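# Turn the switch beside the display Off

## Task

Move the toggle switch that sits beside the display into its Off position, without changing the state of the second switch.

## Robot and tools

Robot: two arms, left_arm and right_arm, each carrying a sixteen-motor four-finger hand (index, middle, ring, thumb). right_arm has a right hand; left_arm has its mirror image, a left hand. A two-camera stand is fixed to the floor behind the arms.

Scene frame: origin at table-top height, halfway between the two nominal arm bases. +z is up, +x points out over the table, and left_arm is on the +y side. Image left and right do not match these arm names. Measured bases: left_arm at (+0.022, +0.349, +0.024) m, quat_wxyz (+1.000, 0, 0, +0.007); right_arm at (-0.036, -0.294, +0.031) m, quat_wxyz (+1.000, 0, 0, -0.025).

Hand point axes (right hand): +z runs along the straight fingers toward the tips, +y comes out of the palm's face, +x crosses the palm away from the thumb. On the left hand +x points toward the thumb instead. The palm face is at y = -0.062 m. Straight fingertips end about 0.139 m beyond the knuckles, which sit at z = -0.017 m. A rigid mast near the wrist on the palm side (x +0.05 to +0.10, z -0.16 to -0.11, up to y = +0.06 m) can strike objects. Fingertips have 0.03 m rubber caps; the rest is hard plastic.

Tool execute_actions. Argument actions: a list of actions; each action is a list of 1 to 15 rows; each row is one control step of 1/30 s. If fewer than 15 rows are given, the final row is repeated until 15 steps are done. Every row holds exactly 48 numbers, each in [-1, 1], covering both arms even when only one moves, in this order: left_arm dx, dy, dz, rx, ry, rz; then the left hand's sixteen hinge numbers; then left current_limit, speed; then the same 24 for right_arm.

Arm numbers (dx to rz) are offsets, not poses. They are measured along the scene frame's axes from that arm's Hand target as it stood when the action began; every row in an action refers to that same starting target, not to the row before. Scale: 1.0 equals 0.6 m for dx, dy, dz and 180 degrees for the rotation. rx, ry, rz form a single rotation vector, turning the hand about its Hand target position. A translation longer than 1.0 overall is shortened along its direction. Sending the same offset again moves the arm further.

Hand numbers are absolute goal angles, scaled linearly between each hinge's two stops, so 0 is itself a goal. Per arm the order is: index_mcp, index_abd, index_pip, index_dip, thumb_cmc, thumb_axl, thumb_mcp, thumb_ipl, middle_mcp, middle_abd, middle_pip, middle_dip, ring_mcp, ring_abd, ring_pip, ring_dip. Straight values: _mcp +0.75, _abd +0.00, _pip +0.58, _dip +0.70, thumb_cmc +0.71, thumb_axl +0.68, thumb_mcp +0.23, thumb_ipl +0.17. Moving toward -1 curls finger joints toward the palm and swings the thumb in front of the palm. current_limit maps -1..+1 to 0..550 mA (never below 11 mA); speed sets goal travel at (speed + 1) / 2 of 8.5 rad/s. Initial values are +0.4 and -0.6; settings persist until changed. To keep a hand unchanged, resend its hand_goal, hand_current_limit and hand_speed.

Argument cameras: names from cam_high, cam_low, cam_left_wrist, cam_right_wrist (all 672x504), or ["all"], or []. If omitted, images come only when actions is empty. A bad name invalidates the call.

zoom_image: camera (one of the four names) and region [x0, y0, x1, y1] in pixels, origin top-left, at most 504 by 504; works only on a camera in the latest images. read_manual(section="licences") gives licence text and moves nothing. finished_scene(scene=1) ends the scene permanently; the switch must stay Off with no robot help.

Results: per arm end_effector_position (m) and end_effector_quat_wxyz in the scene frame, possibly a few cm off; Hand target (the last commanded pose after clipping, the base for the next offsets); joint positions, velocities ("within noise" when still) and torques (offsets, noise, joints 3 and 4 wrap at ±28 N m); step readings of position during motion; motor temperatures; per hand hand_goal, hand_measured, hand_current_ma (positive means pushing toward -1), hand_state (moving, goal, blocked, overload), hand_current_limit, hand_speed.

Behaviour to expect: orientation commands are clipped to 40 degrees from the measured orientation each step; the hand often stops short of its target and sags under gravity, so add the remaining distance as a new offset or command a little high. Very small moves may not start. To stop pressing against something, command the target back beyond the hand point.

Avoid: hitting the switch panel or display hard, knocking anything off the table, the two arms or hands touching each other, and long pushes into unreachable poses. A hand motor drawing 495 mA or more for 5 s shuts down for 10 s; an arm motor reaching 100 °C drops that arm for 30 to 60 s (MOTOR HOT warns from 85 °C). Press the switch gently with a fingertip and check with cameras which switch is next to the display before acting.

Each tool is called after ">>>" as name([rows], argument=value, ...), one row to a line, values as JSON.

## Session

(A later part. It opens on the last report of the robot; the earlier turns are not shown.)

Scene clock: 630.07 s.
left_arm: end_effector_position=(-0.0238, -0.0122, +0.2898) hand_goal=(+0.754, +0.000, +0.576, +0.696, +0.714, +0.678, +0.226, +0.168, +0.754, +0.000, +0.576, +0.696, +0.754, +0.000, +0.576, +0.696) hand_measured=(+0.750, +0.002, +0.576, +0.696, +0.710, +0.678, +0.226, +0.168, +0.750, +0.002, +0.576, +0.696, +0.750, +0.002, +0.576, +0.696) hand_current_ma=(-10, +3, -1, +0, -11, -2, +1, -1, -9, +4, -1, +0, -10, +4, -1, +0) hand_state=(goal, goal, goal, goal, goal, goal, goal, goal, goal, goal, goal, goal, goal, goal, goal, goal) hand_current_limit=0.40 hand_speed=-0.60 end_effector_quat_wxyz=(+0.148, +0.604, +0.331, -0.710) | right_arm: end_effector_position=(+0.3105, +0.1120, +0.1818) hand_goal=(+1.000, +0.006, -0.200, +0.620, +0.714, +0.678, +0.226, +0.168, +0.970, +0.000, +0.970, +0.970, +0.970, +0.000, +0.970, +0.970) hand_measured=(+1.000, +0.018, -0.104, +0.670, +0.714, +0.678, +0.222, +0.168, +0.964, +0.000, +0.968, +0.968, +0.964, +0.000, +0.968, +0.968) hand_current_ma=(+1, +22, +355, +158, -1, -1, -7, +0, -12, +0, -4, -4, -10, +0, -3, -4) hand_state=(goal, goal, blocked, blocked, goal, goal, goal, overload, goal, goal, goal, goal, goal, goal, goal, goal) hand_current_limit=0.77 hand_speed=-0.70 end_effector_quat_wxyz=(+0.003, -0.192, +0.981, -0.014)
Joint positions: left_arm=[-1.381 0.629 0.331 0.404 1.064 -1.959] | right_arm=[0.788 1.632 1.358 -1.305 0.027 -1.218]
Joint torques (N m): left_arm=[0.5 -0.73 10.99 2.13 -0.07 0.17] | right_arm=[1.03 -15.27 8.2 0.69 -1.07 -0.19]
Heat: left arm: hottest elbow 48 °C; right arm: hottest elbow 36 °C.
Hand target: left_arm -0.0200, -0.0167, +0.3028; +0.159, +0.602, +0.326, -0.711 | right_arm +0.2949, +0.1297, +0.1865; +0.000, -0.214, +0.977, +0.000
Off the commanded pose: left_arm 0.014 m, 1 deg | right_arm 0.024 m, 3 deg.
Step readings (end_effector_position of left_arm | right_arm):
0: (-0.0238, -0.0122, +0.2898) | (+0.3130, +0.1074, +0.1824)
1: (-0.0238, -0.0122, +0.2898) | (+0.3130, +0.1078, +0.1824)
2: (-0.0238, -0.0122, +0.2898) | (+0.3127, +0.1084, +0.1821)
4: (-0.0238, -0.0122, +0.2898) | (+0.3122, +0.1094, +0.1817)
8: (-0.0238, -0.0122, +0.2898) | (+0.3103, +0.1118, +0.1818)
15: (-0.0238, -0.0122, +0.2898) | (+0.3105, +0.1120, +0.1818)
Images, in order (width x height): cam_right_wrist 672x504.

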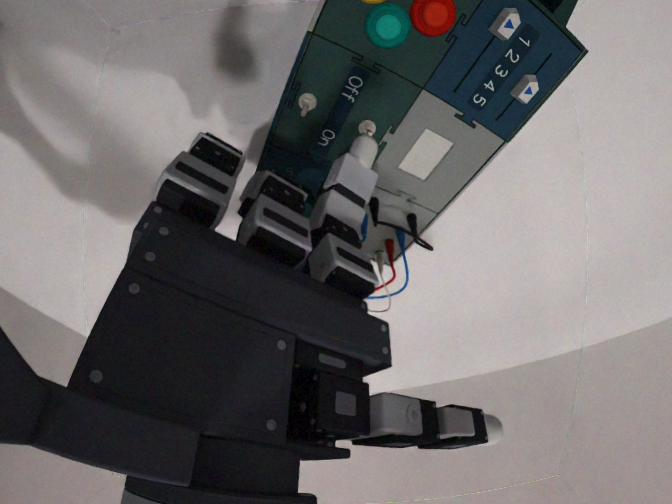

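>>> execute_actions([
  [[0,0,0,0,0,0,0.754,0,0.576,0.696,0.714,0.678,0.226,0.168,0.754,0,0.576,0.696,0.754,0,0.576,0.696,0.4,-0.6,-0.0066,0.0097,0,0,0,0,1.0,0.005,-0.23,0.62,0.714,0.678,0.226,0.168,0.97,0,0.97,0.97,0.97,0,0.97,0.97,0.77,-0.7]],
], cameras=["cam_right_wrist"])

>>> zoom_image(camera="cam_right_wrist", region=[310, 100, 400, 190])

Scene clock: 635.43 s.
left_arm: end_effector_position=(-0.0238, -0.0122, +0.2898) hand_goal=(+0.754, +0.000, +0.576, +0.696, +0.714, +0.678, +0.226, +0.168, +0.754, +0.000, +0.576, +0.696, +0.754, +0.000, +0.576, +0.696) hand_measured=(+0.750, +0.002, +0.576, +0.696, +0.710, +0.678, +0.226, +0.168, +0.750, +0.002, +0.576, +0.696, +0.750, +0.002, +0.576, +0.696) hand_current_ma=(-10, +3, -1, +0, -11, -2, +1, -1, -9, +4, -1, +0, -10, +4, -1, +0) hand_state=(goal, goal, goal, goal, goal, goal, goal, goal, goal, goal, goal, goal, goal, goal, goal, goal) hand_current_limit=0.40 hand_speed=-0.60 end_effector_quat_wxyz=(+0.148, +0.604, +0.331, -0.710) | right_arm: end_effector_position=(+0.3107, +0.1133, +0.1814) hand_goal=(+1.000, +0.006, -0.230, +0.620, +0.714, +0.678, +0.226, +0.168, +0.970, +0.000, +0.970, +0.970, +0.970, +0.000, +0.970, +0.970) hand_measured=(+1.000, +0.018, -0.110, +0.670, +0.714, +0.678, +0.222, +0.168, +0.964, +0.000, +0.968, +0.968, +0.964, +0.000, +0.968, +0.968) hand_current_ma=(+1, +23, +474, +158, -1, -1, -7, +0, -12, +0, -4, -4, -10, +0, -3, -4) hand_state=(goal, goal, blocked, blocked, goal, goal, goal, overload, goal, goal, goal, goal, goal, goal, goal, goal) hand_current_limit=0.77 hand_speed=-0.70 end_effector_quat_wxyz=(+0.005, -0.185, +0.983, -0.016)
Joint positions: left_arm=[-1.381 0.629 0.331 0.404 1.064 -1.959] | right_arm=[0.794 1.632 1.358 -1.305 0.033 -1.199]
Joint torques (N m): left_arm=[0.44 -0.85 10.97 2.11 -0.07 0.17] | right_arm=[2.2 -14.45 8.31 0.64 -1.32 -0.23]
Heat: left arm: hottest elbow 48 °C; right arm: hottest elbow 36 °C.
Hand target: left_arm -0.0200, -0.0167, +0.3028; +0.159, +0.602, +0.326, -0.711 | right_arm +0.2909, +0.1356, +0.1865; +0.000, -0.214, +0.977, +0.000
Off the commanded pose: left_arm 0.014 m, 1 deg | right_arm 0.030 m, 4 deg.
Step readings (end_effector_position of left_arm | right_arm):
0: (-0.0238, -0.0122, +0.2898) | (+0.3105, +0.1120, +0.1818)
1: (-0.0238, -0.0122, +0.2898) | (+0.3105, +0.1123, +0.1818)
2: (-0.0238, -0.0122, +0.2898) | (+0.3105, +0.1125, +0.1816)
4: (-0.0238, -0.0122, +0.2898) | (+0.3104, +0.1129, +0.1814)
8: (-0.0238, -0.0122, +0.2898) | (+0.3106, +0.1131, +0.1814)
15: (-0.0238, -0.0122, +0.2898) | (+0.3106, +0.1133, +0.1814)
Images, in order (width x height): cam_right_wrist 672x504.

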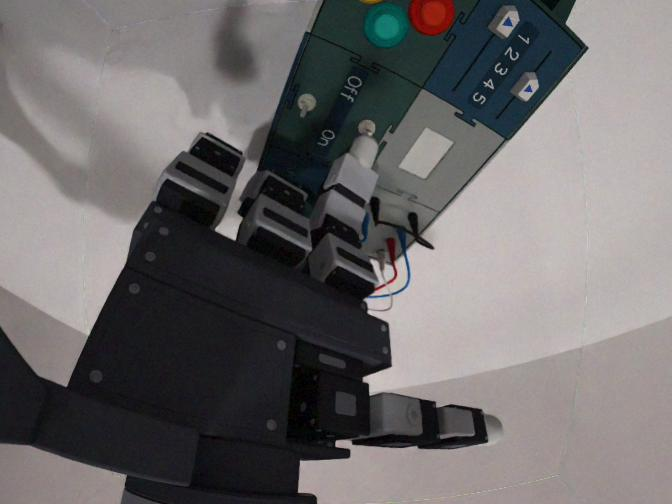

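Scaled by 5.600 from the camera's 672x504 image, which has a finer 960x720 frame.

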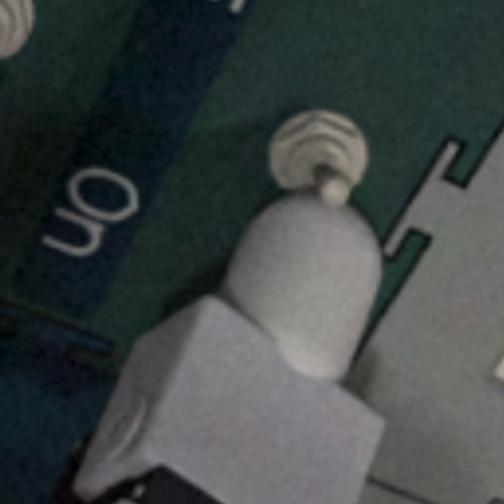

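>>> execute_actions([
  [[0,0,0,0,0,0,0.754,0,0.576,0.696,0.714,0.678,0.226,0.168,0.754,0,0.576,0.696,0.754,0,0.576,0.696,0.4,-0.6,0.02,-0.03,0,0,0,0,1.0,0.005,-0.1,0.67,0.714,0.678,0.226,0.168,0.97,0,0.97,0.97,0.97,0,0.97,0.97,0.6,-0.8]],
  [[0,0,0,0,0,0,0.754,0,0.576,0.696,0.714,0.678,0.226,0.168,0.754,0,0.576,0.696,0.754,0,0.576,0.696,0.4,-0.6,0.03,-0.045,0.01,0,0,0,1.0,0.005,-0.05,0.696,0.714,0.678,0.226,0.168,0.97,0,0.97,0.97,0.97,0,0.97,0.97,0.5,-0.8]],
], cameras=["cam_right_wrist"])

>>> zoom_image(camera="cam_right_wrist", region=[290, 70, 400, 180])

Scene clock: 641.10 s.
left_arm: end_effector_position=(-0.0238, -0.0122, +0.2898) hand_goal=(+0.754, +0.000, +0.576, +0.696, +0.714, +0.678, +0.226, +0.168, +0.754, +0.000, +0.576, +0.696, +0.754, +0.000, +0.576, +0.696) hand_measured=(+0.750, +0.002, +0.576, +0.696, +0.710, +0.678, +0.226, +0.168, +0.750, +0.002, +0.576, +0.696, +0.750, +0.002, +0.576, +0.696) hand_current_ma=(-10, +3, -1, +0, -11, -2, +1, -1, -9, +4, -1, +0, -10, +4, -1, +0) hand_state=(goal, goal, goal, goal, goal, goal, goal, goal, goal, goal, goal, goal, goal, goal, goal, goal) hand_current_limit=0.40 hand_speed=-0.60 end_effector_quat_wxyz=(+0.148, +0.604, +0.331, -0.710) | right_arm: end_effector_position=(+0.3258, +0.0895, +0.1901) hand_goal=(+1.000, +0.006, -0.050, +0.696, +0.714, +0.678, +0.226, +0.168, +0.970, +0.000, +0.970, +0.970, +0.970, +0.000, +0.970, +0.970) hand_measured=(+0.998, +0.008, -0.052, +0.694, +0.714, +0.678, +0.222, +0.168, +0.964, +0.000, +0.968, +0.968, +0.964, +0.000, +0.968, +0.968) hand_current_ma=(-2, +4, -2, -2, -1, -1, -7, +0, -12, +0, -4, -4, -10, +0, -3, -4) hand_state=(goal, goal, goal, goal, goal, goal, goal, overload, goal, goal, goal, goal, goal, goal, goal, goal) hand_current_limit=0.50 hand_speed=-0.80 end_effector_quat_wxyz=(+0.003, -0.207, +0.978, -0.001)
Joint positions: left_arm=[-1.381 0.629 0.331 0.404 1.064 -1.959] | right_arm=[0.72 1.619 1.358 -1.305 0.003 -1.318]
Joint torques (N m): left_arm=[0.38 -0.73 10.99 2.13 -0.07 0.18] | right_arm=[-1.08 -15.56 7.68 0.31 -0.16 -0.14]
Heat: left arm: hottest elbow 48 °C; right arm: hottest elbow 36 °C.
Hand target: left_arm -0.0200, -0.0167, +0.3028; +0.159, +0.602, +0.326, -0.711 | right_arm +0.3209, +0.0906, +0.1926; +0.000, -0.214, +0.977, +0.000
Off the commanded pose: left_arm 0.014 m, 1 deg | right_arm 0.006 m, 1 deg.
Step readings (end_effector_position of left_arm | right_arm):
0: (-0.0238, -0.0122, +0.2898) | (+0.3107, +0.1133, +0.1814)
1: (-0.0238, -0.0122, +0.2898) | (+0.3109, +0.1127, +0.1814)
2: (-0.0238, -0.0122, +0.2898) | (+0.3112, +0.1121, +0.1816)
4: (-0.0238, -0.0122, +0.2898) | (+0.3113, +0.1113, +0.1821)
8: (-0.0238, -0.0122, +0.2898) | (+0.3102, +0.1113, +0.1832)
15: (-0.0238, -0.0122, +0.2898) | (+0.3097, +0.1113, +0.1835)
16: (-0.0238, -0.0122, +0.2898) | (+0.3114, +0.1088, +0.1841)
17: (-0.0238, -0.0122, +0.2898) | (+0.3116, +0.1078, +0.1852)
19: (-0.0238, -0.0122, +0.2898) | (+0.3169, +0.1013, +0.1873)
23: (-0.0238, -0.0122, +0.2898) | (+0.3260, +0.0909, +0.1897)
30: (-0.0238, -0.0122, +0.2898) | (+0.3263, +0.0894, +0.1901)
Images, in order (width x height): cam_right_wrist 672x504.

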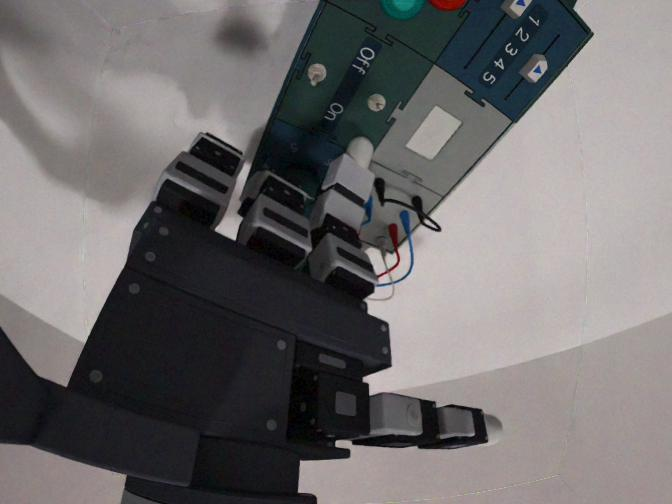

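Scaled by 4.582 from the camera's 672x504 image, which has a finer 960x720 frame.

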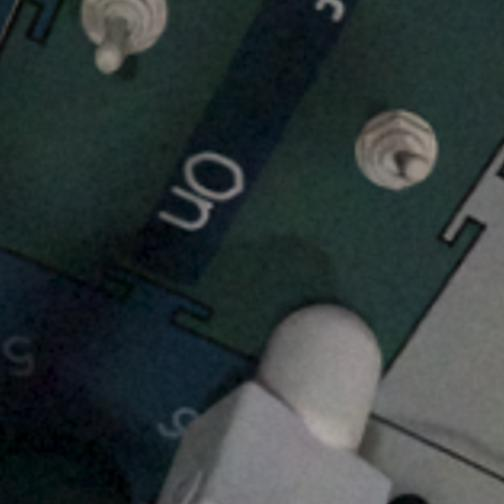

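>>> finished_scene(scene=1)

The scene is finished: the task was done.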